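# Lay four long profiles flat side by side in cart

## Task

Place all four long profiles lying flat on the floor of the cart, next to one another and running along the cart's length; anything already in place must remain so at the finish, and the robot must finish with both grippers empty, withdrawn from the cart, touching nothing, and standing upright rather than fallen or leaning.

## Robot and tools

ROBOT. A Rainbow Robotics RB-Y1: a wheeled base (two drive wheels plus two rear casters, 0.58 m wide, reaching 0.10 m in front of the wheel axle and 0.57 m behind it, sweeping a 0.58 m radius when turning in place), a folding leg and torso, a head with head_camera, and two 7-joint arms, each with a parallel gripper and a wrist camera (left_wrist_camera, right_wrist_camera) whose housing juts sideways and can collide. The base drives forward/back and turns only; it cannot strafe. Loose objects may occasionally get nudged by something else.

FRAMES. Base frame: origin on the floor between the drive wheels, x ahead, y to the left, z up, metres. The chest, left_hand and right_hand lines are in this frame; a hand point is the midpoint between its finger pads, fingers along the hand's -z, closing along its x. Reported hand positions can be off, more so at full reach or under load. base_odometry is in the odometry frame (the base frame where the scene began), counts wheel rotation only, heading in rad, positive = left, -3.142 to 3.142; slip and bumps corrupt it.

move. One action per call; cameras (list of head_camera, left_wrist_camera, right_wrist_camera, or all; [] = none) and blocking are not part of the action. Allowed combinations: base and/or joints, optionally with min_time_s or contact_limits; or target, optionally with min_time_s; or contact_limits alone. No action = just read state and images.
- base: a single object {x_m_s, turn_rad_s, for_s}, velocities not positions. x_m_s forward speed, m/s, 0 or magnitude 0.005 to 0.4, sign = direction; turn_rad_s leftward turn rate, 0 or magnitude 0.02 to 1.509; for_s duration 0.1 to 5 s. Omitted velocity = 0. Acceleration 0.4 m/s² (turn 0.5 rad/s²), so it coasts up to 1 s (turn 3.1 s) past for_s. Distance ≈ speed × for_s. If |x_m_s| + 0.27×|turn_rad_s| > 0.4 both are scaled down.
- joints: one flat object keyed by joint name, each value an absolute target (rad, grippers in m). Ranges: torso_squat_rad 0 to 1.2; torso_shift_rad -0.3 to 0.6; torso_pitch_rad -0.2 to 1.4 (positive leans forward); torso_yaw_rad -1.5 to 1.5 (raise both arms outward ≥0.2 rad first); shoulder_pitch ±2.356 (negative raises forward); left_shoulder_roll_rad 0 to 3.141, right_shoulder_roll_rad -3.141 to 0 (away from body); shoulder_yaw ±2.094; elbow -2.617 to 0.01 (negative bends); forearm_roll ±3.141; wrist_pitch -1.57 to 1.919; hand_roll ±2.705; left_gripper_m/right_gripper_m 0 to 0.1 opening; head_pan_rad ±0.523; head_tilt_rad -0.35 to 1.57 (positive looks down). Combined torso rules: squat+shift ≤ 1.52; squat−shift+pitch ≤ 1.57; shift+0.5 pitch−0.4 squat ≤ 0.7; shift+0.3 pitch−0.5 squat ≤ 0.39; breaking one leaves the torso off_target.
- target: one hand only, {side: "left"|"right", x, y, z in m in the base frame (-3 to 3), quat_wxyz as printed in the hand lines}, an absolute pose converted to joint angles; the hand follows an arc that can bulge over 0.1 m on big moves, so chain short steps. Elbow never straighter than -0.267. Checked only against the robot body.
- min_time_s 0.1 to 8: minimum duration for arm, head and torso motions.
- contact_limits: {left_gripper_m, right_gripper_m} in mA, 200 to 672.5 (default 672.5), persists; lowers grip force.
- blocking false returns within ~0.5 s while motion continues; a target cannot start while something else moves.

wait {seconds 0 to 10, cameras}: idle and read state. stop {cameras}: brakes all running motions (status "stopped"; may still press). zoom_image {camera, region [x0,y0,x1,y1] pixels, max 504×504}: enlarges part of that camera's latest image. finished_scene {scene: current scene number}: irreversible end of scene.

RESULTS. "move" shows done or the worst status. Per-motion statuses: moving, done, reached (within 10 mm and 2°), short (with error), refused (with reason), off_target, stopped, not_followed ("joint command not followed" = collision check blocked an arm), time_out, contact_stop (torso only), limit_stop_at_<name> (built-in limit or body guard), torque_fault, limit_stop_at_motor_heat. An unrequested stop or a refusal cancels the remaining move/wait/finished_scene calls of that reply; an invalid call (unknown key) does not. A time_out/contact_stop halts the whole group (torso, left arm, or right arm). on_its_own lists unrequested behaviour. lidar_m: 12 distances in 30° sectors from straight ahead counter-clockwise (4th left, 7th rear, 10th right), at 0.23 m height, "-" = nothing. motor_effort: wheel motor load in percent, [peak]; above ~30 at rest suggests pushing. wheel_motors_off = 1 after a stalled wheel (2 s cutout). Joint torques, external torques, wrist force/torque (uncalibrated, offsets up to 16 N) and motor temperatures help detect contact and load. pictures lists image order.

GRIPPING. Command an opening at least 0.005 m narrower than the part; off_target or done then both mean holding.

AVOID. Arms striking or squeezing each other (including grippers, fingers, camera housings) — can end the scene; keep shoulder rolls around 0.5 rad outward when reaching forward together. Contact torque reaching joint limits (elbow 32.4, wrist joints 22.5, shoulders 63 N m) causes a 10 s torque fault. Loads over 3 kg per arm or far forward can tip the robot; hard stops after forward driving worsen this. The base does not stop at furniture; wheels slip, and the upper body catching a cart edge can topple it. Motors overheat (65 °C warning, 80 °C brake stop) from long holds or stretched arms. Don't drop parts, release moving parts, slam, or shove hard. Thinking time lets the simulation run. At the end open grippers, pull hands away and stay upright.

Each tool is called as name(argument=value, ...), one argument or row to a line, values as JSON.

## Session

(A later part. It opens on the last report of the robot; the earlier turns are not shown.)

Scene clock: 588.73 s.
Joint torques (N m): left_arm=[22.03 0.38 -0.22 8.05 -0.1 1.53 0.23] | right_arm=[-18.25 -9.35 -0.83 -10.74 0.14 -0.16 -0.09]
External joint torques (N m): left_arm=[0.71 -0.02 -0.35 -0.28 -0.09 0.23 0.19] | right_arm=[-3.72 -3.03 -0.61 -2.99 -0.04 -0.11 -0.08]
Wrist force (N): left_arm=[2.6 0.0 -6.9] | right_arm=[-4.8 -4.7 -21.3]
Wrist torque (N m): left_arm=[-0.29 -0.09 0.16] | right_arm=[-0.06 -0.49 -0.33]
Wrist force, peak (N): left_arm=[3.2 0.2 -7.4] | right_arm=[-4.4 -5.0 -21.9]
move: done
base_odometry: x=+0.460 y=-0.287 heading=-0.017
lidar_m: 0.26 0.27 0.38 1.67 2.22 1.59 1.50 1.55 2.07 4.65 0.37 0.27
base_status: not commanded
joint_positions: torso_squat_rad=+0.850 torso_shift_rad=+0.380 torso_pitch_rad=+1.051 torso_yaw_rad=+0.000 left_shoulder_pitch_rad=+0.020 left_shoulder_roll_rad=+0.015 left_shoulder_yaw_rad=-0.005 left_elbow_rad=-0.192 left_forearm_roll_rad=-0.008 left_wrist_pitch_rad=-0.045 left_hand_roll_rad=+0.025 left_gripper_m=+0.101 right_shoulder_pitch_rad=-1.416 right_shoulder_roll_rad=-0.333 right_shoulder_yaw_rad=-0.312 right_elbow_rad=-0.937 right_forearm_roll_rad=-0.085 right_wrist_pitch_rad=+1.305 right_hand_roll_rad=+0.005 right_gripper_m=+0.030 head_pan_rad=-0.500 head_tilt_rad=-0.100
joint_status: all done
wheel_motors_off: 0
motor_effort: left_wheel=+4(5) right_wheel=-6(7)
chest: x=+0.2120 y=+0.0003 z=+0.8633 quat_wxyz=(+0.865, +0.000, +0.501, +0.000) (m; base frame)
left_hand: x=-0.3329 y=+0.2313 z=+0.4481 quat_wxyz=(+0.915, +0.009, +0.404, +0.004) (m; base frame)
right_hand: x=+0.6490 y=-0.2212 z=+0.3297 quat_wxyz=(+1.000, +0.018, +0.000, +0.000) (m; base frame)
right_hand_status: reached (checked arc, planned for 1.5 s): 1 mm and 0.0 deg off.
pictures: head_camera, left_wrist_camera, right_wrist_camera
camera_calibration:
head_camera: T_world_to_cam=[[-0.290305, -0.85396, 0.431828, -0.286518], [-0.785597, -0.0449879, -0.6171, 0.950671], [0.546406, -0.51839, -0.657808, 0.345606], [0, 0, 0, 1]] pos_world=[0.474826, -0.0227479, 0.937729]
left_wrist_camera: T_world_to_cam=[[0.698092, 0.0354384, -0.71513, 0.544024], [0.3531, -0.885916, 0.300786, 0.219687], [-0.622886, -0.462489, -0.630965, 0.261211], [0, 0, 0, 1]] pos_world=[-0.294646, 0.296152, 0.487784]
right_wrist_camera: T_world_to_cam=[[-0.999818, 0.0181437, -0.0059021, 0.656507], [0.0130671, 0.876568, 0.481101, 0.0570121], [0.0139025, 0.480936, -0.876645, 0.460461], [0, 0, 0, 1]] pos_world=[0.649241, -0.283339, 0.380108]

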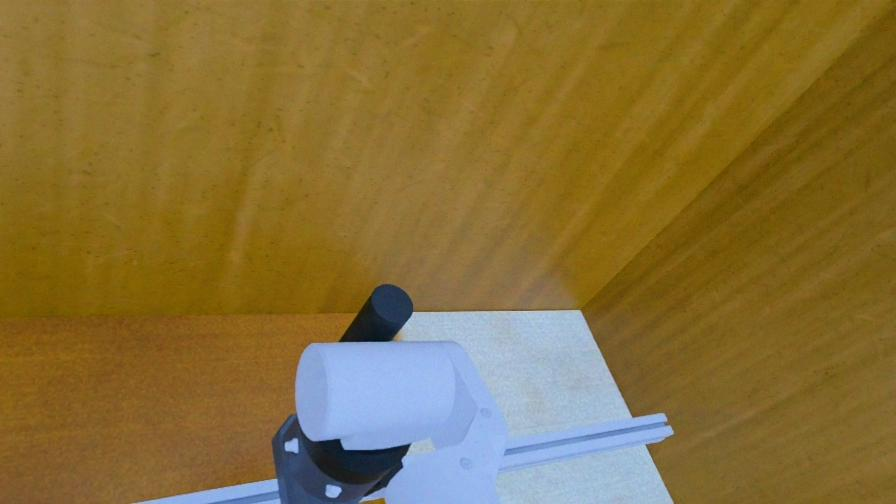

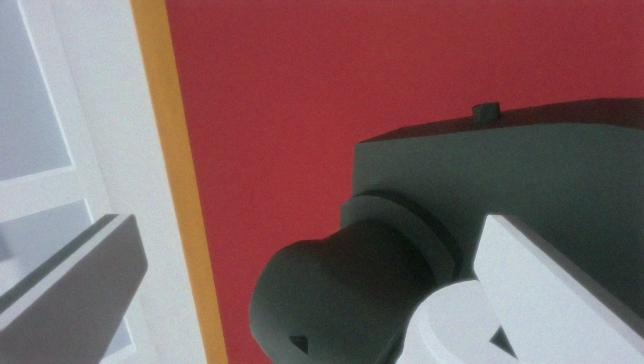

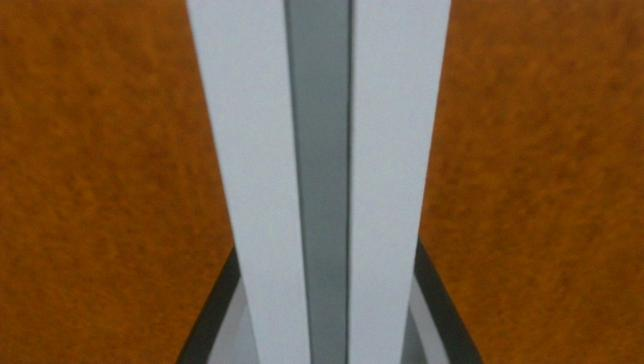

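zoom_image(
  camera="head_camera",
  region=[560, 380, 760, 492],
)

move(
  joints={"head_pan_rad": 0.5},
  cameras=["head_camera"],
)

zoom_image(
  camera="head_camera",
  region=[140, 380, 340, 492],
)

Scaled by 2.520 from the camera's 896x504 image, which has a finer 1280x720 frame.

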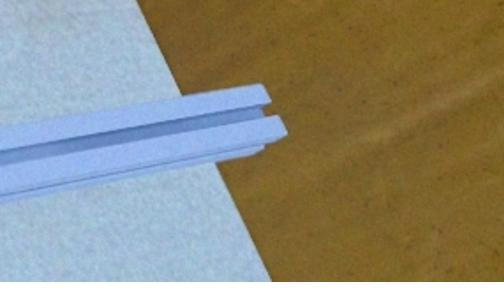

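Scene clock: 596.23 s.
Joint torques (N m): left_arm=[22.64 0.7 -0.35 8.02 -0.15 1.56 0.25] | right_arm=[-17.27 -9.67 -1.03 -10.86 0.25 -0.08 0.01]
External joint torques (N m): left_arm=[1.32 0.3 -0.48 -0.32 -0.14 0.25 0.21] | right_arm=[-2.74 -3.34 -0.81 -3.11 0.08 -0.03 0.01]
Wrist force (N): left_arm=[3.1 0.0 -7.4] | right_arm=[-5.0 -4.6 -21.5]
Wrist torque (N m): left_arm=[-0.31 -0.03 0.15] | right_arm=[-0.06 -0.52 -0.35]
Wrist force, peak (N): left_arm=[3.0 0.2 -7.7] | right_arm=[-4.7 -4.7 -21.7]
move: done
base_odometry: x=+0.460 y=-0.287 heading=-0.017
lidar_m: 0.26 0.29 0.38 1.67 2.22 1.59 1.50 1.55 2.07 4.65 0.38 0.28
base_status: not commanded
joint_positions: torso_squat_rad=+0.850 torso_shift_rad=+0.380 torso_pitch_rad=+1.051 torso_yaw_rad=+0.000 left_shoulder_pitch_rad=+0.020 left_shoulder_roll_rad=+0.015 left_shoulder_yaw_rad=-0.005 left_elbow_rad=-0.192 left_forearm_roll_rad=-0.008 left_wrist_pitch_rad=-0.045 left_hand_roll_rad=+0.025 left_gripper_m=+0.101 right_shoulder_pitch_rad=-1.416 right_shoulder_roll_rad=-0.333 right_shoulder_yaw_rad=-0.312 right_elbow_rad=-0.937 right_forearm_roll_rad=-0.085 right_wrist_pitch_rad=+1.305 right_hand_roll_rad=+0.005 right_gripper_m=+0.030 head_pan_rad=+0.500 head_tilt_rad=-0.100
joint_status: all done
wheel_motors_off: 0
motor_effort: left_wheel=+5(5) right_wheel=-5(8)
chest: x=+0.2120 y=+0.0003 z=+0.8633 quat_wxyz=(+0.865, +0.000, +0.501, +0.000) (m; base frame)
left_hand: x=-0.3329 y=+0.2313 z=+0.4481 quat_wxyz=(+0.915, +0.009, +0.404, +0.004) (m; base frame)
right_hand: x=+0.6490 y=-0.2212 z=+0.3297 quat_wxyz=(+1.000, +0.018, +0.000, +0.000) (m; base frame)
pictures: head_camera
camera_calibration:
head_camera: T_world_to_cam=[[0.185421, -0.898211, -0.398543, 0.308565], [-0.800328, 0.0972893, -0.591616, 0.932352], [0.57017, 0.428663, -0.700824, 0.376314], [0, 0, 0, 1]] pos_world=[0.47441, 0.0251363, 0.938301]

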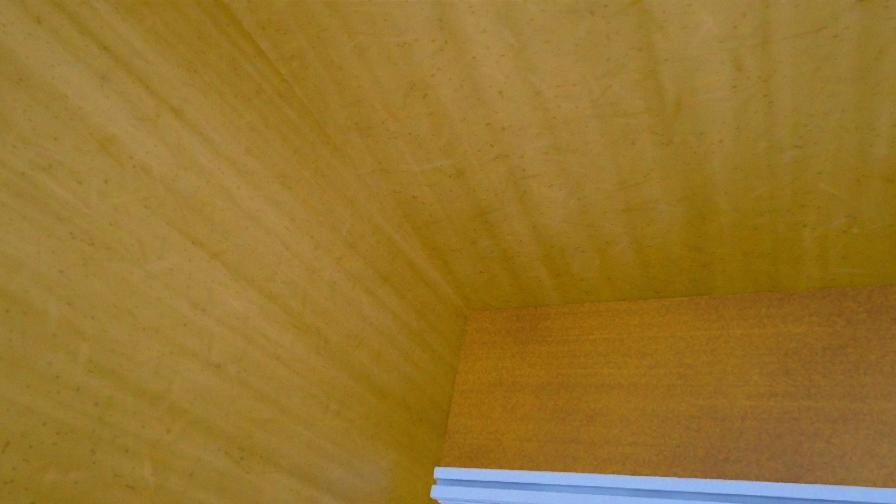

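Scaled by 2.520 from the camera's 896x504 image, which has a finer 1280x720 frame.

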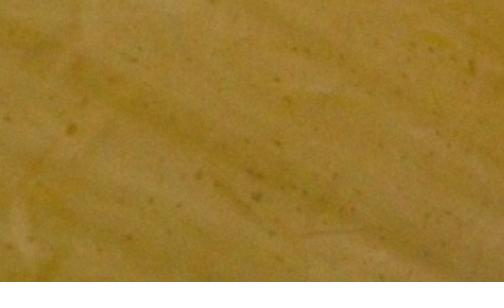

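move(
  target={"side": "right", "x": 0.69, "y": -0.2135, "z": 0.325, "quat_wxyz": [0.99985, 0.01745, 0, 0]},
  min_time_s=1,
  cameras=["head_camera"],
)

move(
  target={"side": "right", "x": 0.69, "y": -0.2135, "z": 0.305, "quat_wxyz": [0.99985, 0.01745, 0, 0]},
  min_time_s=1,
  cameras=["head_camera", "right_wrist_camera"],
)

Scene clock: 611.47 s.
Joint torques (N m): left_arm=[22.25 0.39 -0.16 7.9 -0.08 1.51 0.01] | right_arm=[-20.76 -8.76 0.54 -9.76 -0.17 -0.04 -0.37]
External joint torques (N m): left_arm=[0.93 -0.02 -0.3 -0.44 -0.06 0.2 -0.03] | right_arm=[-2.69 -1.75 0.43 -3.05 -0.2 0.02 -0.37]
Wrist force (N): left_arm=[2.9 0.3 -6.9] | right_arm=[-5.2 -4.7 -22.0]
Wrist torque (N m): left_arm=[-0.33 -0.05 0.14] | right_arm=[-0.16 -0.48 -0.37]
Wrist force, peak (N): left_arm=[3.0 0.0 -7.6] | right_arm=[-8.7 -3.6 -22.9]
move: done
base_odometry: x=+0.460 y=-0.287 heading=-0.017
lidar_m: 0.26 0.27 0.38 1.67 2.21 1.59 1.50 1.54 2.09 4.65 0.39 0.28
base_status: not commanded
joint_positions: torso_squat_rad=+0.850 torso_shift_rad=+0.380 torso_pitch_rad=+1.051 torso_yaw_rad=+0.000 left_shoulder_pitch_rad=+0.020 left_shoulder_roll_rad=+0.015 left_shoulder_yaw_rad=-0.005 left_elbow_rad=-0.192 left_forearm_roll_rad=-0.008 left_wrist_pitch_rad=-0.045 left_hand_roll_rad=+0.025 left_gripper_m=+0.101 right_shoulder_pitch_rad=-1.714 right_shoulder_roll_rad=-0.413 right_shoulder_yaw_rad=-0.306 right_elbow_rad=-0.385 right_forearm_roll_rad=-0.079 right_wrist_pitch_rad=+1.054 right_hand_roll_rad=+0.014 right_gripper_m=+0.030 head_pan_rad=+0.500 head_tilt_rad=-0.100
joint_status: all done
wheel_motors_off: 0
motor_effort: left_wheel=+4(5) right_wheel=-6(8)
chest: x=+0.2120 y=+0.0003 z=+0.8633 quat_wxyz=(+0.865, +0.000, +0.501, +0.000) (m; base frame)
left_hand: x=-0.3329 y=+0.2314 z=+0.4482 quat_wxyz=(+0.915, +0.010, +0.404, +0.004) (m; base frame)
right_hand: x=+0.6887 y=-0.2134 z=+0.3251 quat_wxyz=(+1.000, +0.017, -0.004, +0.000) (m; base frame)
right_hand_status: reached (checked arc, planned for 1.0 s): 1 mm and 0.4 deg off.
pictures: head_camera
camera_calibration:
head_camera: T_world_to_cam=[[0.1854, -0.898164, -0.398659, 0.308593], [-0.80035, 0.0973667, -0.591573, 0.932331], [0.570146, 0.428744, -0.700794, 0.376339], [0, 0, 0, 1]] pos_world=[0.47441, 0.0250361, 0.938301]

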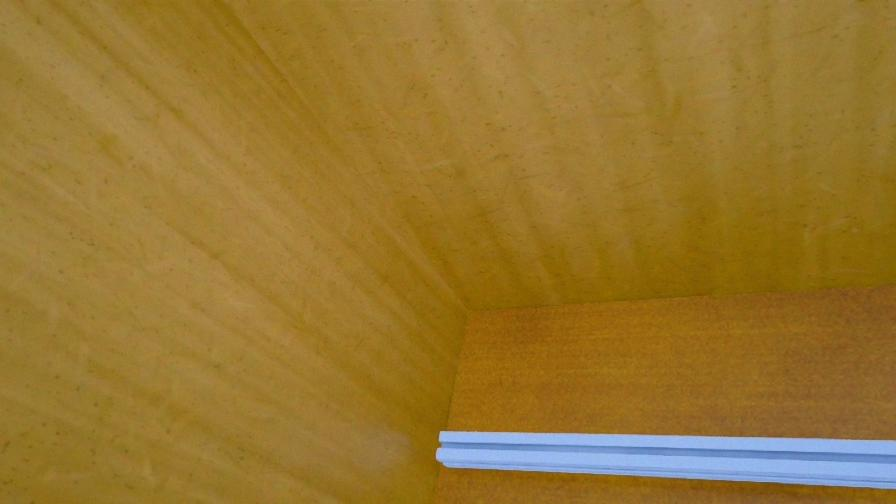

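Scene clock: 612.80 s.
Joint torques (N m): left_arm=[21.94 0.58 -0.59 7.77 -0.26 1.36 0.18] | right_arm=[-21.45 -7.05 -0.39 -9.06 0.27 -0.48 -0.08]
External joint torques (N m): left_arm=[0.62 0.17 -0.72 -0.57 -0.25 0.05 0.14] | right_arm=[-3.73 -0.2 -0.56 -2.83 0.11 -0.28 -0.08]
Wrist force (N): left_arm=[2.4 0.1 -7.1] | right_arm=[-6.2 -4.9 -21.6]
Wrist torque (N m): left_arm=[-0.30 -0.14 0.14] | right_arm=[0.11 -0.52 -0.34]
Wrist force, peak (N): left_arm=[2.8 0.3 -7.6] | right_arm=[-6.1 -5.2 -21.8]
move: short
base_odometry: x=+0.460 y=-0.287 heading=-0.017
lidar_m: 0.26 0.26 0.39 1.67 2.21 1.59 1.50 1.55 2.09 4.64 0.38 0.27
base_status: not commanded
joint_positions: torso_squat_rad=+0.850 torso_shift_rad=+0.380 torso_pitch_rad=+1.051 torso_yaw_rad=+0.000 left_shoulder_pitch_rad=+0.020 left_shoulder_roll_rad=+0.015 left_shoulder_yaw_rad=-0.005 left_elbow_rad=-0.192 left_forearm_roll_rad=-0.008 left_wrist_pitch_rad=-0.045 left_hand_roll_rad=+0.025 left_gripper_m=+0.101 right_shoulder_pitch_rad=-1.722 right_shoulder_roll_rad=-0.412 right_shoulder_yaw_rad=-0.307 right_elbow_rad=-0.267 right_forearm_roll_rad=-0.078 right_wrist_pitch_rad=+0.872 right_hand_roll_rad=+0.020 right_gripper_m=+0.030 head_pan_rad=+0.500 head_tilt_rad=-0.100
joint_status: all done
wheel_motors_off: 0
motor_effort: left_wheel=+3(4) right_wheel=-3(7)
chest: x=+0.2120 y=+0.0003 z=+0.8633 quat_wxyz=(+0.865, +0.000, +0.501, +0.000) (m; base frame)
left_hand: x=-0.3329 y=+0.2314 z=+0.4482 quat_wxyz=(+0.915, +0.010, +0.404, +0.004) (m; base frame)
right_hand: x=+0.6885 y=-0.2138 z=+0.3051 quat_wxyz=(+0.999, +0.016, -0.039, -0.001) (m; base frame)
right_hand_status: short (checked arc, as near as the solve gets, planned for 1.0 s): 2 mm and 4.5 deg off. The place is met; only the turn is off.
pictures: head_camera, right_wrist_camera
camera_calibration:
head_camera: T_world_to_cam=[[0.1854, -0.898164, -0.398659, 0.308593], [-0.80035, 0.0973667, -0.591573, 0.932331], [0.570146, 0.428744, -0.700794, 0.376339], [0, 0, 0, 1]] pos_world=[0.47441, 0.0250361, 0.938301]
right_wrist_camera: T_world_to_cam=[[-0.996163, 0.0208662, -0.0849937, 0.717885], [-0.0223435, 0.878341, 0.477511, 0.0876895], [0.0846174, 0.477578, -0.874505, 0.384755], [0, 0, 0, 1]] pos_world=[0.684533, -0.275752, 0.355613]

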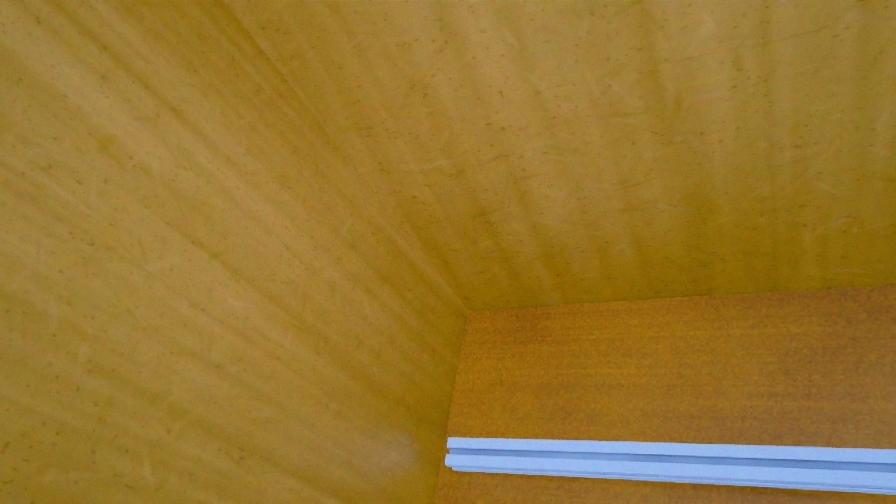

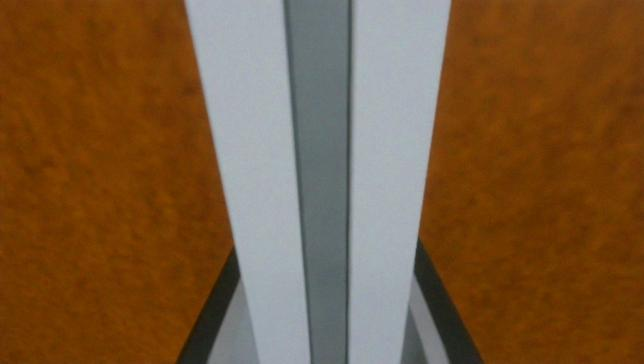

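move(
  target={"side": "right", "x": 0.67, "y": -0.2135, "z": 0.305, "quat_wxyz": [0.99985, 0.01745, 0, 0]},
  min_time_s=0.7,
  cameras=[],
)

move(
  joints={"head_pan_rad": -0.5},
  cameras=["head_camera", "right_wrist_camera"],
)

zoom_image(
  camera="head_camera",
  region=[560, 380, 760, 492],
)

Scene clock: 617.07 s.
Joint torques (N m): left_arm=[22.37 0.69 -0.7 7.74 -0.14 1.37 -0.05] | right_arm=[-19.4 -7.32 -0.53 -9.72 0.32 -0.04 0.17]
External joint torques (N m): left_arm=[1.05 0.28 -0.83 -0.6 -0.13 0.07 -0.09] | right_arm=[-1.87 -0.5 -0.68 -3.62 0.17 0.01 0.17]
Wrist force (N): left_arm=[2.9 0.2 -7.2] | right_arm=[-4.9 -4.9 -21.6]
Wrist torque (N m): left_arm=[-0.29 -0.05 0.14] | right_arm=[0.10 -0.49 -0.35]
Wrist force, peak (N): left_arm=[3.3 0.0 -7.5] | right_arm=[-6.3 -5.0 -21.9]
move: done
base_odometry: x=+0.460 y=-0.287 heading=-0.017
lidar_m: 0.26 0.28 0.38 1.68 2.22 1.59 1.50 1.54 2.07 4.66 0.38 0.28
base_status: not commanded
joint_positions: torso_squat_rad=+0.850 torso_shift_rad=+0.380 torso_pitch_rad=+1.051 torso_yaw_rad=+0.000 left_shoulder_pitch_rad=+0.020 left_shoulder_roll_rad=+0.015 left_shoulder_yaw_rad=-0.005 left_elbow_rad=-0.192 left_forearm_roll_rad=-0.008 left_wrist_pitch_rad=-0.045 left_hand_roll_rad=+0.025 left_gripper_m=+0.101 right_shoulder_pitch_rad=-1.718 right_shoulder_roll_rad=-0.412 right_shoulder_yaw_rad=-0.308 right_elbow_rad=-0.276 right_forearm_roll_rad=-0.080 right_wrist_pitch_rad=+0.959 right_hand_roll_rad=+0.022 right_gripper_m=+0.030 head_pan_rad=+0.500 head_tilt_rad=-0.100
joint_status: all done
wheel_motors_off: 0
motor_effort: left_wheel=+3(4) right_wheel=-5(6)
chest: x=+0.2120 y=+0.0003 z=+0.8633 quat_wxyz=(+0.865, +0.000, +0.501, +0.000) (m; base frame)
left_hand: x=-0.3329 y=+0.2314 z=+0.4482 quat_wxyz=(+0.915, +0.010, +0.404, +0.004) (m; base frame)
right_hand: x=+0.6695 y=-0.2138 z=+0.3045 quat_wxyz=(+1.000, +0.017, +0.002, +0.000) (m; base frame)
right_hand_status: reached (checked arc, planned for 0.7 s): 1 mm and 0.2 deg off.
pictures: none
No camera images: "cameras" was empty.

Scene clock: 618.40 s.
Joint torques (N m): left_arm=[21.95 0.55 0.4 7.8 0.01 1.56 0.41] | right_arm=[-19.93 -6.72 -0.19 -9.33 0.13 0.01 0.03]
External joint torques (N m): left_arm=[0.63 0.14 0.27 -0.54 0.02 0.25 0.37] | right_arm=[-2.39 0.09 -0.34 -3.22 -0.02 0.06 0.03]
Wrist force (N): left_arm=[2.6 0.4 -6.9] | right_arm=[-4.7 -4.7 -21.8]
Wrist torque (N m): left_arm=[-0.33 -0.09 0.15] | right_arm=[0.03 -0.47 -0.40]
Wrist force, peak (N): left_arm=[2.8 0.1 -7.6] | right_arm=[-5.0 -5.2 -21.8]
move: done
base_odometry: x=+0.460 y=-0.287 heading=-0.017
lidar_m: 0.26 0.27 0.38 1.68 2.21 1.58 1.50 1.54 2.08 4.65 0.38 0.27
base_status: not commanded
joint_positions: torso_squat_rad=+0.850 torso_shift_rad=+0.380 torso_pitch_rad=+1.051 torso_yaw_rad=+0.000 left_shoulder_pitch_rad=+0.020 left_shoulder_roll_rad=+0.015 left_shoulder_yaw_rad=-0.005 left_elbow_rad=-0.192 left_forearm_roll_rad=-0.008 left_wrist_pitch_rad=-0.045 left_hand_roll_rad=+0.025 left_gripper_m=+0.101 right_shoulder_pitch_rad=-1.718 right_shoulder_roll_rad=-0.412 right_shoulder_yaw_rad=-0.308 right_elbow_rad=-0.276 right_forearm_roll_rad=-0.080 right_wrist_pitch_rad=+0.959 right_hand_roll_rad=+0.022 right_gripper_m=+0.030 head_pan_rad=-0.500 head_tilt_rad=-0.100
joint_status: all done
wheel_motors_off: 0
motor_effort: left_wheel=+4(4) right_wheel=-3(6)
chest: x=+0.2120 y=+0.0003 z=+0.8633 quat_wxyz=(+0.865, +0.000, +0.501, +0.000) (m; base frame)
left_hand: x=-0.3329 y=+0.2314 z=+0.4482 quat_wxyz=(+0.915, +0.010, +0.404, +0.004) (m; base frame)
right_hand: x=+0.6695 y=-0.2138 z=+0.3045 quat_wxyz=(+1.000, +0.017, +0.002, +0.000) (m; base frame)
pictures: head_camera, right_wrist_camera
camera_calibration:
head_camera: T_world_to_cam=[[-0.290373, -0.853964, 0.431775, -0.286523], [-0.785572, -0.0449153, -0.617137, 0.950692], [0.546406, -0.518391, -0.657808, 0.345553], [0, 0, 0, 1]] pos_world=[0.474826, -0.0228477, 0.937729]
right_wrist_camera: T_world_to_cam=[[-0.999831, 0.0181437, -0.00282682, 0.675829], [0.014554, 0.876874, 0.480499, 0.0615491], [0.0111968, 0.480377, -0.876991, 0.43634], [0, 0, 0, 1]] pos_world=[0.669934, -0.27584, 0.355002]

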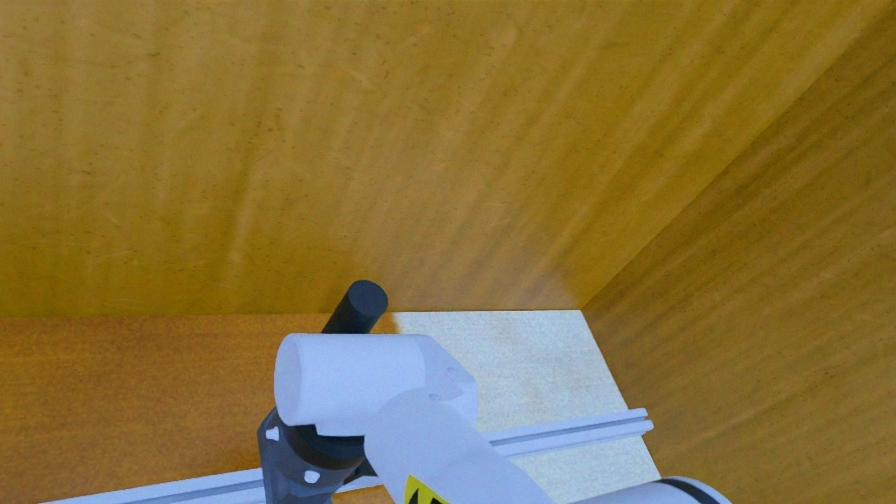

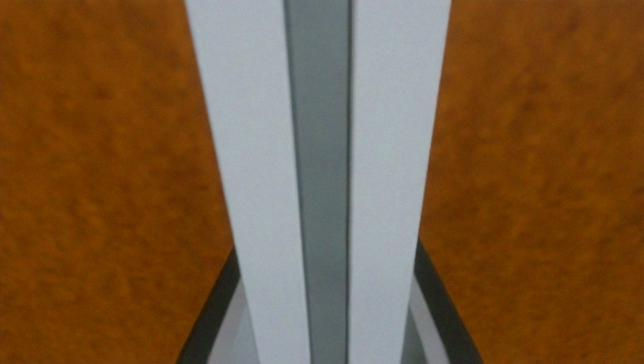

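Scaled by 2.520 from the camera's 896x504 image, which has a finer 1280x720 frame.

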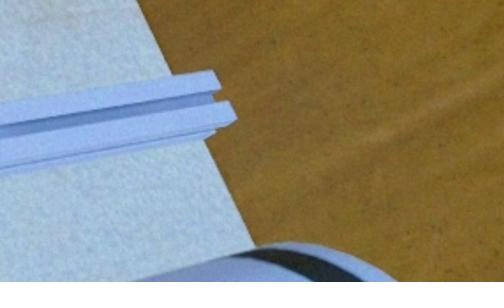

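move(
  target={"side": "right", "x": 0.665, "y": -0.2105, "z": 0.295, "quat_wxyz": [0.99985, 0.01745, 0, 0]},
  min_time_s=1,
  cameras=[],
)

move(
  target={"side": "right", "x": 0.665, "y": -0.2105, "z": 0.290, "quat_wxyz": [0.99985, 0.01745, 0, 0]},
  min_time_s=0.7,
  cameras=["head_camera", "right_wrist_camera"],
)

Scene clock: 624.10 s.
Joint torques (N m): left_arm=[22.22 -0.12 -0.53 7.68 -0.05 1.37 0.2] | right_arm=[-7.57 2.26 0.75 -4.52 -0.31 -8.06 -0.25]
External joint torques (N m): left_arm=[0.96 -0.51 -0.65 -0.64 -0.04 0.07 0.16] | right_arm=[9.76 8.92 0.59 1.49 -0.46 -7.98 -0.26]
Wrist force (N): left_arm=[2.5 0.2 -7.3] | right_arm=[-26.2 -5.9 59.4]
Wrist torque (N m): left_arm=[-0.30 -0.09 0.15] | right_arm=[-0.62 1.86 -0.46]
Wrist force, peak (N): left_arm=[3.0 0.2 -7.5] | right_arm=[-26.8 -5.7 60.7]
move: done
base_odometry: x=+0.460 y=-0.287 heading=-0.017
lidar_m: 0.26 0.28 0.38 1.67 2.21 1.58 1.50 1.54 2.09 4.65 0.39 0.27
base_status: not commanded
joint_positions: torso_squat_rad=+0.850 torso_shift_rad=+0.379 torso_pitch_rad=+1.048 torso_yaw_rad=-0.001 left_shoulder_pitch_rad=+0.020 left_shoulder_roll_rad=+0.015 left_shoulder_yaw_rad=-0.005 left_elbow_rad=-0.192 left_forearm_roll_rad=-0.008 left_wrist_pitch_rad=-0.045 left_hand_roll_rad=+0.025 left_gripper_m=+0.101 right_shoulder_pitch_rad=-1.704 right_shoulder_roll_rad=-0.402 right_shoulder_yaw_rad=-0.306 right_elbow_rad=-0.268 right_forearm_roll_rad=-0.078 right_wrist_pitch_rad=+0.916 right_hand_roll_rad=+0.016 right_gripper_m=+0.030 head_pan_rad=-0.500 head_tilt_rad=-0.100
joint_status: all done
wheel_motors_off: 0
motor_effort: left_wheel=+3(4) right_wheel=-3(7)
chest: x=+0.2109 y=+0.0004 z=+0.8642 quat_wxyz=(+0.866, -0.001, +0.500, +0.000) (m; base frame)
left_hand: x=-0.3327 y=+0.2313 z=+0.4472 quat_wxyz=(+0.915, +0.009, +0.403, +0.004) (m; base frame)
right_hand: x=+0.6667 y=-0.2118 z=+0.2991 quat_wxyz=(+1.000, +0.016, -0.009, -0.001) (m; base frame)
right_hand_status: reached (checked arc, planned for 1.0 s): 5 mm and 1.0 deg off.
pictures: none
No camera images: "cameras" was empty.

Scene clock: 625.13 s.
Joint torques (N m): left_arm=[21.95 0.37 -0.38 7.85 0.03 1.64 0.16] | right_arm=[5.2 6.1 0.25 -0.42 -0.39 -15.24 -0.17]
External joint torques (N m): left_arm=[0.74 0.01 -0.51 -0.45 0.04 0.35 0.12] | right_arm=[22.37 12.73 0.09 5.6 -0.54 -15.07 -0.17]
Wrist force (N): left_arm=[2.7 0.0 -7.0] | right_arm=[-44.1 -5.0 147.1]
Wrist torque (N m): left_arm=[-0.27 -0.07 0.15] | right_arm=[-0.95 4.29 -0.61]
Wrist force, peak (N): left_arm=[3.0 0.2 -7.6] | right_arm=[-52.8 -1.3 155.0]
move: short
base_odometry: x=+0.460 y=-0.287 heading=-0.017
lidar_m: 0.27 0.28 0.39 1.68 2.21 1.58 1.50 1.55 2.08 4.65 0.39 0.28
base_status: not commanded
joint_positions: torso_squat_rad=+0.851 torso_shift_rad=+0.377 torso_pitch_rad=+1.044 torso_yaw_rad=-0.001 left_shoulder_pitch_rad=+0.020 left_shoulder_roll_rad=+0.015 left_shoulder_yaw_rad=-0.005 left_elbow_rad=-0.192 left_forearm_roll_rad=-0.008 left_wrist_pitch_rad=-0.045 left_hand_roll_rad=+0.025 left_gripper_m=+0.101 right_shoulder_pitch_rad=-1.689 right_shoulder_roll_rad=-0.395 right_shoulder_yaw_rad=-0.306 right_elbow_rad=-0.269 right_forearm_roll_rad=-0.077 right_wrist_pitch_rad=+0.869 right_hand_roll_rad=+0.016 right_gripper_m=+0.029 head_pan_rad=-0.500 head_tilt_rad=-0.100
joint_status: all done
wheel_motors_off: 0
motor_effort: left_wheel=+7(7) right_wheel=+15(15)
chest: x=+0.2096 y=+0.0006 z=+0.8653 quat_wxyz=(+0.867, -0.001, +0.499, -0.001) (m; base frame)
left_hand: x=-0.3323 y=+0.2313 z=+0.4461 quat_wxyz=(+0.916, +0.009, +0.401, +0.004) (m; base frame)
right_hand: x=+0.6688 y=-0.2118 z=+0.2963 quat_wxyz=(+1.000, +0.016, -0.027, -0.001) (m; base frame)
right_hand_status: short (checked arc, as near as the solve gets, planned for 0.7 s): 7 mm and 3.1 deg off. The place is met; only the turn is off.
pictures: head_camera, right_wrist_camera
camera_calibration:
head_camera: T_world_to_cam=[[-0.293749, -0.853099, 0.4312, -0.286585], [-0.7814, -0.0455159, -0.622368, 0.953713], [0.550568, -0.51976, -0.653241, 0.343479], [0, 0, 0, 1]] pos_world=[0.471939, -0.0225494, 0.941511]
right_wrist_camera: T_world_to_cam=[[-0.998038, 0.0204135, -0.0591843, 0.691083], [-0.010381, 0.878301, 0.477996, 0.0815475], [0.0617391, 0.477672, -0.876366, 0.393617], [0, 0, 0, 1]] pos_world=[0.666272, -0.273751, 0.346875]

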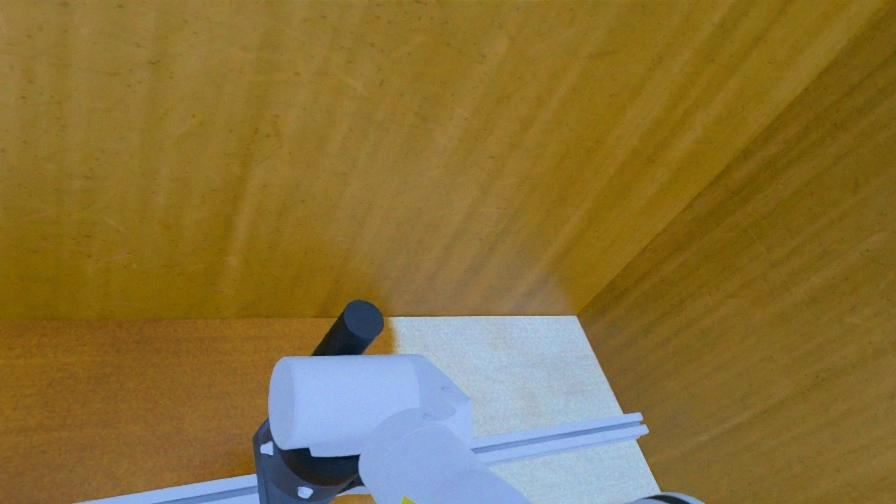

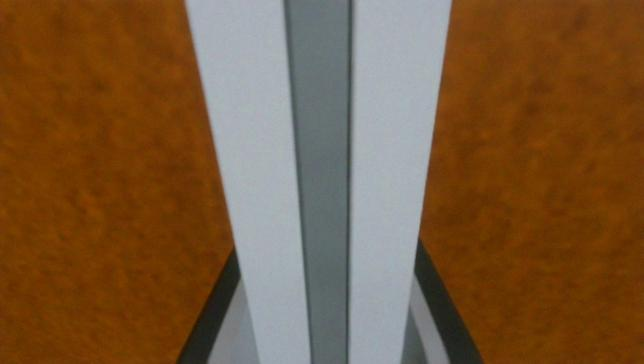

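move(
  target={"side": "right", "x": 0.663, "y": -0.2105, "z": 0.299, "quat_wxyz": [0.99985, 0.01745, 0, 0]},
  min_time_s=0.7,
  cameras=["head_camera"],
)

Scene clock: 629.20 s.
Joint torques (N m): left_arm=[22.63 0.88 0.04 7.93 -0.28 1.61 0.34] | right_arm=[-0.74 6.61 -0.77 4.6 -1.77 0.77 -0.23]
External joint torques (N m): left_arm=[1.36 0.5 -0.08 -0.39 -0.27 0.31 0.3] | right_arm=[16.57 13.26 -0.93 10.62 -1.92 0.86 -0.23]
Wrist force (N): left_arm=[2.8 0.0 -7.1] | right_arm=[2.8 -13.2 36.0]
Wrist torque (N m): left_arm=[-0.30 -0.06 0.14] | right_arm=[-0.63 0.47 -0.15]
Wrist force, peak (N): left_arm=[3.3 -0.2 -7.5] | right_arm=[-44.3 -4.7 147.0]
move: done
base_odometry: x=+0.460 y=-0.287 heading=-0.017
lidar_m: 0.26 0.28 0.40 1.67 2.20 1.59 1.50 1.55 2.08 4.65 0.39 0.28
base_status: not commanded
joint_positions: torso_squat_rad=+0.850 torso_shift_rad=+0.379 torso_pitch_rad=+1.047 torso_yaw_rad=-0.001 left_shoulder_pitch_rad=+0.020 left_shoulder_roll_rad=+0.015 left_shoulder_yaw_rad=-0.005 left_elbow_rad=-0.192 left_forearm_roll_rad=-0.008 left_wrist_pitch_rad=-0.045 left_hand_roll_rad=+0.025 left_gripper_m=+0.101 right_shoulder_pitch_rad=-1.702 right_shoulder_roll_rad=-0.401 right_shoulder_yaw_rad=-0.306 right_elbow_rad=-0.270 right_forearm_roll_rad=-0.078 right_wrist_pitch_rad=+0.916 right_hand_roll_rad=+0.017 right_gripper_m=+0.030 head_pan_rad=-0.500 head_tilt_rad=-0.100
joint_status: all done
wheel_motors_off: 0
motor_effort: left_wheel=+3(7) right_wheel=+7(15)
chest: x=+0.2109 y=+0.0005 z=+0.8643 quat_wxyz=(+0.866, -0.001, +0.500, +0.000) (m; base frame)
left_hand: x=-0.3326 y=+0.2313 z=+0.4471 quat_wxyz=(+0.915, +0.009, +0.403, +0.004) (m; base frame)
right_hand: x=+0.6665 y=-0.2114 z=+0.2989 quat_wxyz=(+1.000, +0.017, -0.009, +0.000) (m; base frame)
right_hand_status: reached (checked arc, planned for 0.7 s): 4 mm and 1.1 deg off.
pictures: head_camera
camera_calibration:
head_camera: T_world_to_cam=[[-0.292041, -0.853454, 0.431658, -0.28659], [-0.783556, -0.0452919, -0.619668, 0.952204], [0.548409, -0.519196, -0.655502, 0.344408], [0, 0, 0, 1]] pos_world=[0.473533, -0.0226488, 0.939519]

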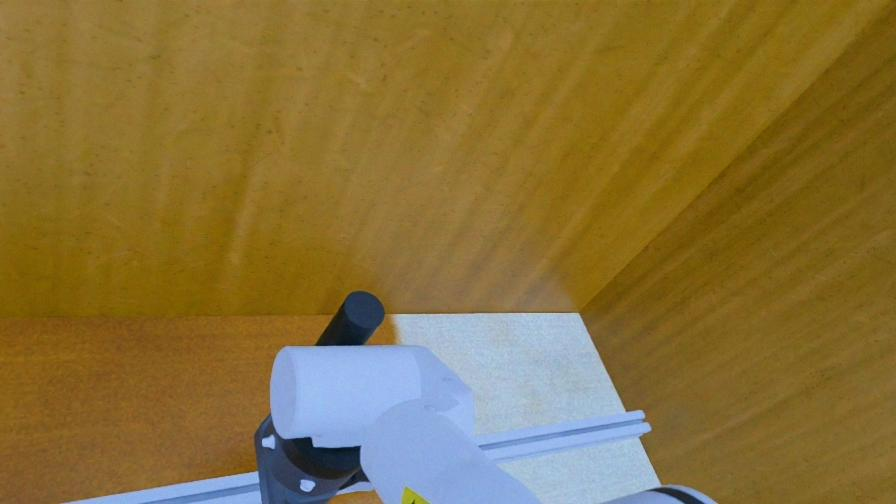

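move(
  target={"side": "right", "x": 0.663, "y": -0.2110, "z": 0.303, "quat_wxyz": [0.99985, 0.01745, 0, 0]},
  min_time_s=0.7,
  cameras=[],
)

move(
  joints={"right_gripper_m": 0.055},
  cameras=["head_camera", "right_wrist_camera"],
)

Scene clock: 635.13 s.
Joint torques (N m): left_arm=[22.95 -0.11 -0.25 7.95 -0.26 1.4 0.25] | right_arm=[-14.08 -4.79 -0.85 -4.66 -0.25 1.2 -0.3]
External joint torques (N m): left_arm=[1.65 -0.51 -0.38 -0.39 -0.24 0.1 0.21] | right_arm=[3.27 1.86 -1 1.41 -0.4 1.23 -0.3]
Motor temperatures (°C): left_arm=[39 33 33 38 43 38 43] | right_arm=[38 40 32 42 40 44 37]
Wrist force (N): left_arm=[2.7 0.4 -7.0] | right_arm=[0.1 -5.9 -9.2]
Wrist torque (N m): left_arm=[-0.31 -0.07 0.15] | right_arm=[-0.11 -0.42 -0.31]
Wrist force, peak (N): left_arm=[3.0 0.1 -7.4] | right_arm=[3.2 -12.9 37.5]
move: done
base_odometry: x=+0.460 y=-0.287 heading=-0.017
lidar_m: 0.26 0.28 0.38 1.68 2.20 1.59 1.50 1.55 2.07 4.66 0.39 0.28
base_status: not commanded
joint_positions: torso_squat_rad=+0.850 torso_shift_rad=+0.380 torso_pitch_rad=+1.050 torso_yaw_rad=+0.000 left_shoulder_pitch_rad=+0.020 left_shoulder_roll_rad=+0.015 left_shoulder_yaw_rad=-0.005 left_elbow_rad=-0.192 left_forearm_roll_rad=-0.008 left_wrist_pitch_rad=-0.045 left_hand_roll_rad=+0.025 left_gripper_m=+0.101 right_shoulder_pitch_rad=-1.704 right_shoulder_roll_rad=-0.402 right_shoulder_yaw_rad=-0.306 right_elbow_rad=-0.287 right_forearm_roll_rad=-0.079 right_wrist_pitch_rad=+0.961 right_hand_roll_rad=+0.017 right_gripper_m=+0.030 head_pan_rad=-0.500 head_tilt_rad=-0.100
joint_status: all done
wheel_motors_off: 0
motor_effort: left_wheel=+4(4) right_wheel=+2(6)
chest: x=+0.2116 y=+0.0004 z=+0.8636 quat_wxyz=(+0.865, +0.000, +0.501, +0.000) (m; base frame)
left_hand: x=-0.3329 y=+0.2313 z=+0.4478 quat_wxyz=(+0.915, +0.009, +0.404, +0.004) (m; base frame)
right_hand: x=+0.6639 y=-0.2108 z=+0.3011 quat_wxyz=(+1.000, +0.018, +0.005, +0.000) (m; base frame)
right_hand_status: reached (checked arc, planned for 0.7 s): 2 mm and 0.6 deg off.
pictures: none
No camera images: "cameras" was empty.

Scene clock: 635.90 s.
Joint torques (N m): left_arm=[22.65 0.31 0.37 7.82 -0.39 1.33 0.15] | right_arm=[-14.02 -4.53 0.19 -5.1 0.15 0.46 -0.38]
External joint torques (N m): left_arm=[1.35 -0.08 0.24 -0.51 -0.38 0.03 0.11] | right_arm=[3.32 2.12 0.04 0.96 0.01 0.5 -0.37]
Wrist force (N): left_arm=[3.0 0.2 -6.9] | right_arm=[-2.7 -4.3 -6.6]
Wrist torque (N m): left_arm=[-0.33 -0.05 0.15] | right_arm=[0.03 -0.39 -0.36]
Wrist force, peak (N): left_arm=[3.1 -0.2 -7.6] | right_arm=[-0.2 -5.8 -10.5]
move: done
base_odometry: x=+0.460 y=-0.287 heading=-0.017
lidar_m: 0.26 0.28 0.39 1.67 2.21 1.60 1.50 1.55 2.08 4.65 0.38 0.28
base_status: not commanded
joint_positions: torso_squat_rad=+0.850 torso_shift_rad=+0.380 torso_pitch_rad=+1.050 torso_yaw_rad=+0.000 left_shoulder_pitch_rad=+0.020 left_shoulder_roll_rad=+0.015 left_shoulder_yaw_rad=-0.005 left_elbow_rad=-0.192 left_forearm_roll_rad=-0.008 left_wrist_pitch_rad=-0.045 left_hand_roll_rad=+0.025 left_gripper_m=+0.101 right_shoulder_pitch_rad=-1.704 right_shoulder_roll_rad=-0.402 right_shoulder_yaw_rad=-0.306 right_elbow_rad=-0.287 right_forearm_roll_rad=-0.079 right_wrist_pitch_rad=+0.961 right_hand_roll_rad=+0.017 right_gripper_m=+0.055 head_pan_rad=-0.500 head_tilt_rad=-0.100
joint_status: all done
wheel_motors_off: 0
motor_effort: left_wheel=+3(5) right_wheel=+1(2)
chest: x=+0.2116 y=+0.0004 z=+0.8636 quat_wxyz=(+0.865, +0.000, +0.501, +0.000) (m; base frame)
left_hand: x=-0.3329 y=+0.2313 z=+0.4478 quat_wxyz=(+0.915, +0.009, +0.404, +0.004) (m; base frame)
right_hand: x=+0.6637 y=-0.2108 z=+0.3010 quat_wxyz=(+1.000, +0.018, +0.005, +0.000) (m; base frame)
pictures: head_camera, right_wrist_camera
camera_calibration:
head_camera: T_world_to_cam=[[-0.290794, -0.853839, 0.431739, -0.286446], [-0.784939, -0.0451238, -0.617928, 0.951131], [0.547093, -0.518578, -0.657089, 0.345197], [0, 0, 0, 1]] pos_world=[0.474428, -0.0226482, 0.938226]
right_wrist_camera: T_world_to_cam=[[-0.99984, 0.0174471, 0.00401003, 0.667762], [0.0172235, 0.876415, 0.481249, 0.0586521], [0.00488198, 0.481241, -0.876575, 0.436129], [0, 0, 0, 1]] pos_world=[0.664516, -0.272937, 0.351395]

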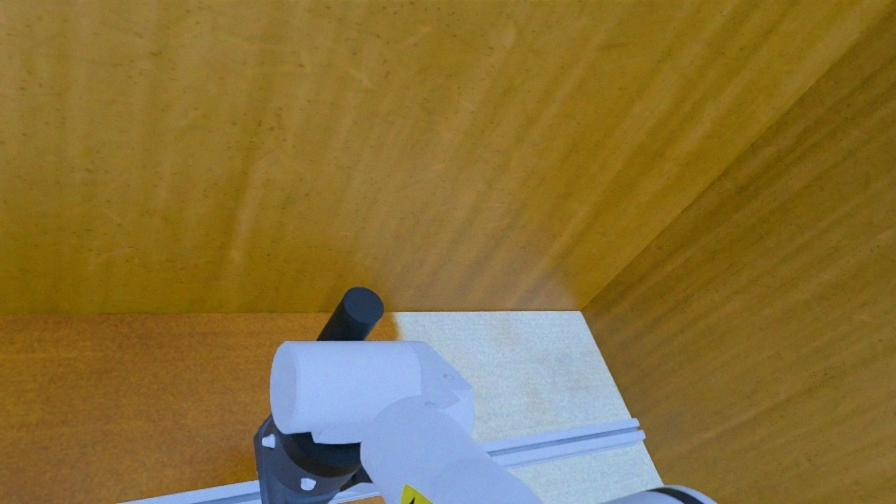

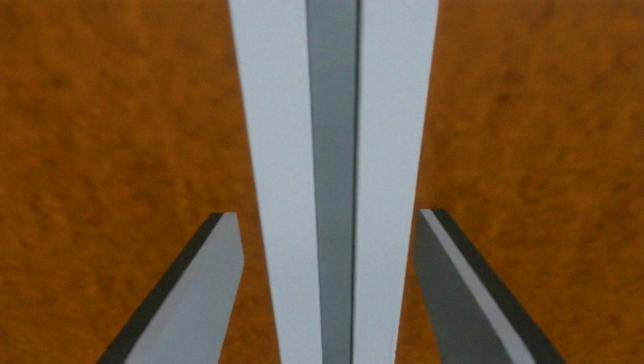

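move(
  target={"side": "right", "x": 0.66, "y": -0.2110, "z": 0.37, "quat_wxyz": [0.99985, 0.01745, 0, 0]},
  min_time_s=1,
  cameras=["right_wrist_camera"],
)

move(
  joints={"torso_squat_rad": 0.6, "torso_shift_rad": 0.15, "torso_pitch_rad": 0.65, "head_pan_rad": 0, "head_tilt_rad": 0.3},
  cameras=["head_camera", "right_wrist_camera"],
)

Scene clock: 648.90 s.
Joint torques (N m): left_arm=[22.95 -0.19 -0.47 7.75 -0.2 1.72 0.32] | right_arm=[-15.31 -5.58 -0.37 -9.78 0.37 -0.33 -0.36]
External joint torques (N m): left_arm=[1.64 -0.59 -0.6 -0.58 -0.19 0.42 0.29] | right_arm=[-0.25 0.48 -0.19 -1.57 0.2 -0.29 -0.36]
Wrist force (N): left_arm=[2.7 0.4 -6.9] | right_arm=[-4.6 -4.4 -12.2]
Wrist torque (N m): left_arm=[-0.35 -0.06 0.14] | right_arm=[0.04 -0.45 -0.36]
Wrist force, peak (N): left_arm=[3.1 0.0 -7.6] | right_arm=[10.8 -2.3 31.7]
move: done
base_odometry: x=+0.460 y=-0.287 heading=-0.017
lidar_m: 0.27 0.28 0.39 1.68 2.21 1.58 1.50 1.55 2.07 4.65 0.39 0.28
base_status: not commanded
joint_positions: torso_squat_rad=+0.850 torso_shift_rad=+0.380 torso_pitch_rad=+1.050 torso_yaw_rad=+0.000 left_shoulder_pitch_rad=+0.020 left_shoulder_roll_rad=+0.015 left_shoulder_yaw_rad=-0.005 left_elbow_rad=-0.192 left_forearm_roll_rad=-0.008 left_wrist_pitch_rad=-0.045 left_hand_roll_rad=+0.025 left_gripper_m=+0.101 right_shoulder_pitch_rad=-1.418 right_shoulder_roll_rad=-0.319 right_shoulder_yaw_rad=-0.304 right_elbow_rad=-1.106 right_forearm_roll_rad=-0.073 right_wrist_pitch_rad=+1.477 right_hand_roll_rad=-0.024 right_gripper_m=+0.055 head_pan_rad=-0.500 head_tilt_rad=-0.100
joint_status: all done
wheel_motors_off: 0
motor_effort: left_wheel=+4(5) right_wheel=-4(7)
chest: x=+0.2118 y=+0.0003 z=+0.8635 quat_wxyz=(+0.865, +0.000, +0.501, +0.000) (m; base frame)
left_hand: x=-0.3329 y=+0.2313 z=+0.4480 quat_wxyz=(+0.915, +0.009, +0.404, +0.004) (m; base frame)
right_hand: x=+0.6596 y=-0.2112 z=+0.3705 quat_wxyz=(+1.000, +0.018, +0.003, +0.000) (m; base frame)
right_hand_status: reached (checked arc, planned for 1.2 s): 1 mm and 0.3 deg off.
pictures: right_wrist_camera
camera_calibration:
right_wrist_camera: T_world_to_cam=[[-0.999831, 0.0183996, -0.000376543, 0.665204], [0.0159458, 0.876343, 0.481423, 0.0263804], [0.00918796, 0.481335, -0.876488, 0.494417], [0, 0, 0, 1]] pos_world=[0.660128, -0.273338, 0.420901]

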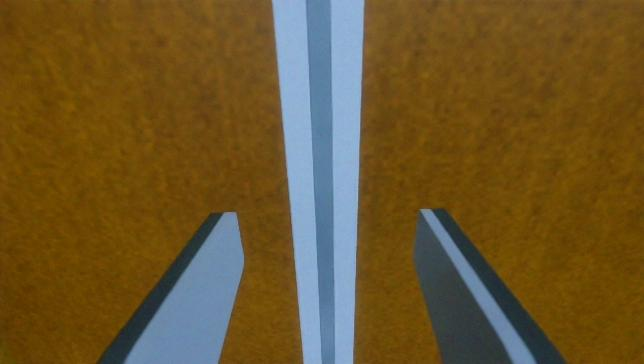

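Scene clock: 651.27 s.
Joint torques (N m): left_arm=[15.81 1.42 -0.49 5.08 -0.28 1.03 0.27] | right_arm=[-20.68 -7.19 -0.19 -10.18 0.41 -1 -0.38]
External joint torques (N m): left_arm=[1.72 0.91 -0.6 -0.41 -0.27 0.35 0.25] | right_arm=[0.79 1.04 -0.03 -1.05 0.23 -0.21 -0.4]
Wrist force (N): left_arm=[1.2 0.3 -7.9] | right_arm=[-7.3 -4.7 -12.2]
Wrist torque (N m): left_arm=[-0.30 -0.14 0.14] | right_arm=[0.05 -0.64 -0.36]
Wrist force, peak (N): left_arm=[1.4 0.1 -8.4] | right_arm=[-7.3 -4.7 -12.2]
move: done
base_odometry: x=+0.460 y=-0.287 heading=-0.017
lidar_m: 0.26 0.28 0.39 1.68 2.22 1.59 1.50 1.54 2.09 4.65 0.39 0.27
base_status: not commanded
joint_positions: torso_squat_rad=+0.600 torso_shift_rad=+0.150 torso_pitch_rad=+0.650 torso_yaw_rad=+0.000 left_shoulder_pitch_rad=+0.020 left_shoulder_roll_rad=+0.015 left_shoulder_yaw_rad=-0.005 left_elbow_rad=-0.192 left_forearm_roll_rad=-0.008 left_wrist_pitch_rad=-0.045 left_hand_roll_rad=+0.025 left_gripper_m=+0.101 right_shoulder_pitch_rad=-1.418 right_shoulder_roll_rad=-0.319 right_shoulder_yaw_rad=-0.304 right_elbow_rad=-1.107 right_forearm_roll_rad=-0.073 right_wrist_pitch_rad=+1.477 right_hand_roll_rad=-0.024 right_gripper_m=+0.055 head_pan_rad=+0.000 head_tilt_rad=+0.300
joint_status: all done
wheel_motors_off: 0
motor_effort: left_wheel=+5(5) right_wheel=-5(7)
chest: x=+0.0456 y=+0.0003 z=+1.0981 quat_wxyz=(+0.948, +0.000, +0.319, +0.000) (m; base frame)
left_hand: x=-0.2943 y=+0.2314 z=+0.5033 quat_wxyz=(+0.977, +0.008, +0.214, +0.006) (m; base frame)
right_hand: x=+0.6501 y=-0.2110 z=+0.8186 quat_wxyz=(+0.980, +0.017, -0.196, +0.003) (m; base frame)
pictures: head_camera, right_wrist_camera
camera_calibration:
head_camera: T_world_to_cam=[[-0.0554776, -0.998222, 0.021803, -0.0108555], [-0.783537, 0.0299907, -0.620621, 0.973124], [0.618863, -0.051514, -0.783808, 0.802354], [0, 0, 0, 1]] pos_world=[0.265329, 0.00131161, 1.23307]
right_wrist_camera: T_world_to_cam=[[-0.920615, 0.0182039, -0.390047, 0.923315], [-0.173132, 0.876323, 0.449537, -0.0402595], [0.34999, 0.48138, -0.803605, 0.605988], [0, 0, 0, 1]] pos_world=[0.630958, -0.273238, 0.865209]

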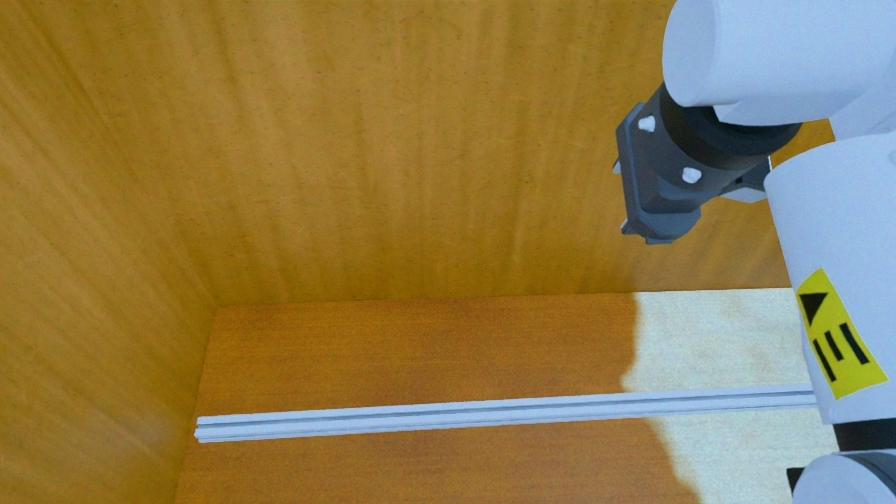

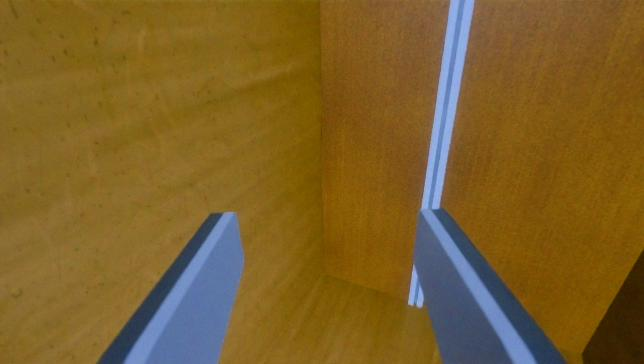

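move(
  base={"x_m_s": -0.3, "for_s": 1.67},
  cameras=[],
)

move(
  joints={"torso_squat_rad": 1.05, "torso_shift_rad": 0, "torso_pitch_rad": 0.5, "head_tilt_rad": 0.3, "right_shoulder_pitch_rad": -0.267, "right_shoulder_roll_rad": -0.151, "right_shoulder_yaw_rad": -0.166, "right_elbow_rad": -1.5, "right_forearm_roll_rad": 0.179, "right_wrist_pitch_rad": -0.322, "right_hand_roll_rad": 1.29, "right_gripper_m": 0.056},
  base={"turn_rad_s": 0.6, "for_s": 2.508},
  min_time_s=2,
  cameras=["head_camera"],
)

Scene clock: 669.40 s.
Joint torques (N m): left_arm=[14.6 -0.14 -0.39 4.48 -0.09 0.72 0.19] | right_arm=[-21.16 -7.43 -0.4 -10.24 0.56 -0.84 -0.4]
External joint torques (N m): left_arm=[0.5 -0.65 -0.5 -1.01 -0.08 0.03 0.17] | right_arm=[0.31 0.79 -0.25 -1.11 0.38 -0.05 -0.42]
Wrist force (N): left_arm=[1.1 0.3 -8.2] | right_arm=[-7.0 -4.7 -12.0]
Wrist torque (N m): left_arm=[-0.30 -0.15 0.14] | right_arm=[0.04 -0.59 -0.37]
Wrist force, peak (N): left_arm=[1.3 0.4 -8.6] | right_arm=[-7.0 -4.9 -12.4]
move: done
base_odometry: x=-0.040 y=-0.279 heading=-0.018
lidar_m: 0.77 0.80 1.33 4.38 1.48 1.06 0.99 1.03 1.39 3.53 1.10 0.79
base_status: done (sent for 1.67 of 1.67 s)
joint_positions: torso_squat_rad=+0.600 torso_shift_rad=+0.150 torso_pitch_rad=+0.650 torso_yaw_rad=+0.000 left_shoulder_pitch_rad=+0.020 left_shoulder_roll_rad=+0.015 left_shoulder_yaw_rad=-0.005 left_elbow_rad=-0.192 left_forearm_roll_rad=-0.008 left_wrist_pitch_rad=-0.045 left_hand_roll_rad=+0.025 left_gripper_m=+0.101 right_shoulder_pitch_rad=-1.418 right_shoulder_roll_rad=-0.319 right_shoulder_yaw_rad=-0.304 right_elbow_rad=-1.106 right_forearm_roll_rad=-0.073 right_wrist_pitch_rad=+1.477 right_hand_roll_rad=-0.024 right_gripper_m=+0.055 head_pan_rad=+0.000 head_tilt_rad=+0.300
joint_status: not commanded
wheel_motors_off: 0
motor_effort: left_wheel=-8(29) right_wheel=+12(38)
chest: x=+0.0456 y=+0.0003 z=+1.0981 quat_wxyz=(+0.948, +0.000, +0.319, +0.000) (m; base frame)
left_hand: x=-0.2944 y=+0.2314 z=+0.5033 quat_wxyz=(+0.977, +0.008, +0.214, +0.006) (m; base frame)
right_hand: x=+0.6501 y=-0.2111 z=+0.8185 quat_wxyz=(+0.980, +0.017, -0.196, +0.003) (m; base frame)
pictures: none
No camera images: "cameras" was empty.

Scene clock: 673.47 s.
Joint torques (N m): left_arm=[11.45 0.03 -0.44 3.53 -0.27 0.45 0.16] | right_arm=[-6.36 -3.72 -1.1 -11.01 0.17 -2.11 -0.45]
External joint torques (N m): left_arm=[0.72 -0.5 -0.53 -0.64 -0.27 0.03 0.14] | right_arm=[-0.7 0.66 0.75 -1.58 0.21 -0.28 -0.44]
Wrist force (N): left_arm=[0.0 0.6 -8.8] | right_arm=[-4.7 2.1 -5.5]
Wrist torque (N m): left_arm=[-0.36 -0.25 0.20] | right_arm=[-0.43 -0.46 -0.32]
Wrist force, peak (N): left_arm=[0.2 0.2 -9.3] | right_arm=[-7.4 -4.6 -12.3]
move: done
base_odometry: x=-0.040 y=-0.279 heading=+1.481
lidar_m: 4.54 1.58 1.08 1.01 1.03 1.32 3.34 2.60 0.81 0.77 0.79 1.28
base_status: done (sent for 2.5 of 2.5 s)
joint_positions: torso_squat_rad=+1.050 torso_shift_rad=+0.000 torso_pitch_rad=+0.500 torso_yaw_rad=+0.000 left_shoulder_pitch_rad=+0.020 left_shoulder_roll_rad=+0.015 left_shoulder_yaw_rad=-0.005 left_elbow_rad=-0.192 left_forearm_roll_rad=-0.008 left_wrist_pitch_rad=-0.045 left_hand_roll_rad=+0.025 left_gripper_m=+0.101 right_shoulder_pitch_rad=-0.267 right_shoulder_roll_rad=-0.151 right_shoulder_yaw_rad=-0.166 right_elbow_rad=-1.500 right_forearm_roll_rad=+0.179 right_wrist_pitch_rad=-0.322 right_hand_roll_rad=+1.290 right_gripper_m=+0.056 head_pan_rad=+0.000 head_tilt_rad=+0.300
joint_status: all done
wheel_motors_off: 0
motor_effort: left_wheel=+3(37) right_wheel=+15(42)
chest: x=-0.0797 y=+0.0003 z=+0.9004 quat_wxyz=(+0.969, +0.000, +0.247, +0.000) (m; base frame)
left_hand: x=-0.3269 y=+0.2313 z=+0.2614 quat_wxyz=(+0.990, +0.008, +0.140, +0.007) (m; base frame)
right_hand: x=+0.3903 y=-0.2819 z=+0.5969 quat_wxyz=(+0.482, -0.509, -0.496, +0.512) (m; base frame)
pictures: head_camera
camera_calibration:
head_camera: T_world_to_cam=[[-0.0580461, -0.998227, 0.0131936, -0.0060544], [-0.681881, 0.0299913, -0.730848, 0.859616], [0.729156, -0.0514193, -0.682413, 0.642484], [0, 0, 0, 1]] pos_world=[0.117334, 0.00121144, 1.06677]

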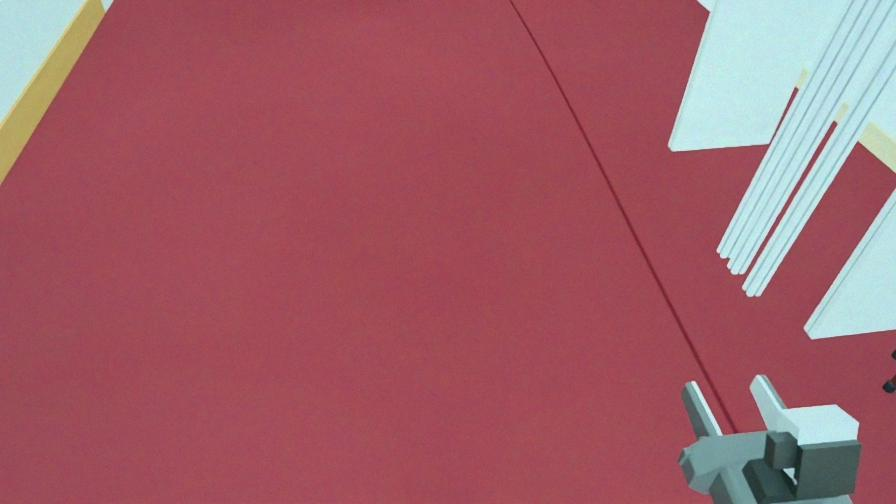

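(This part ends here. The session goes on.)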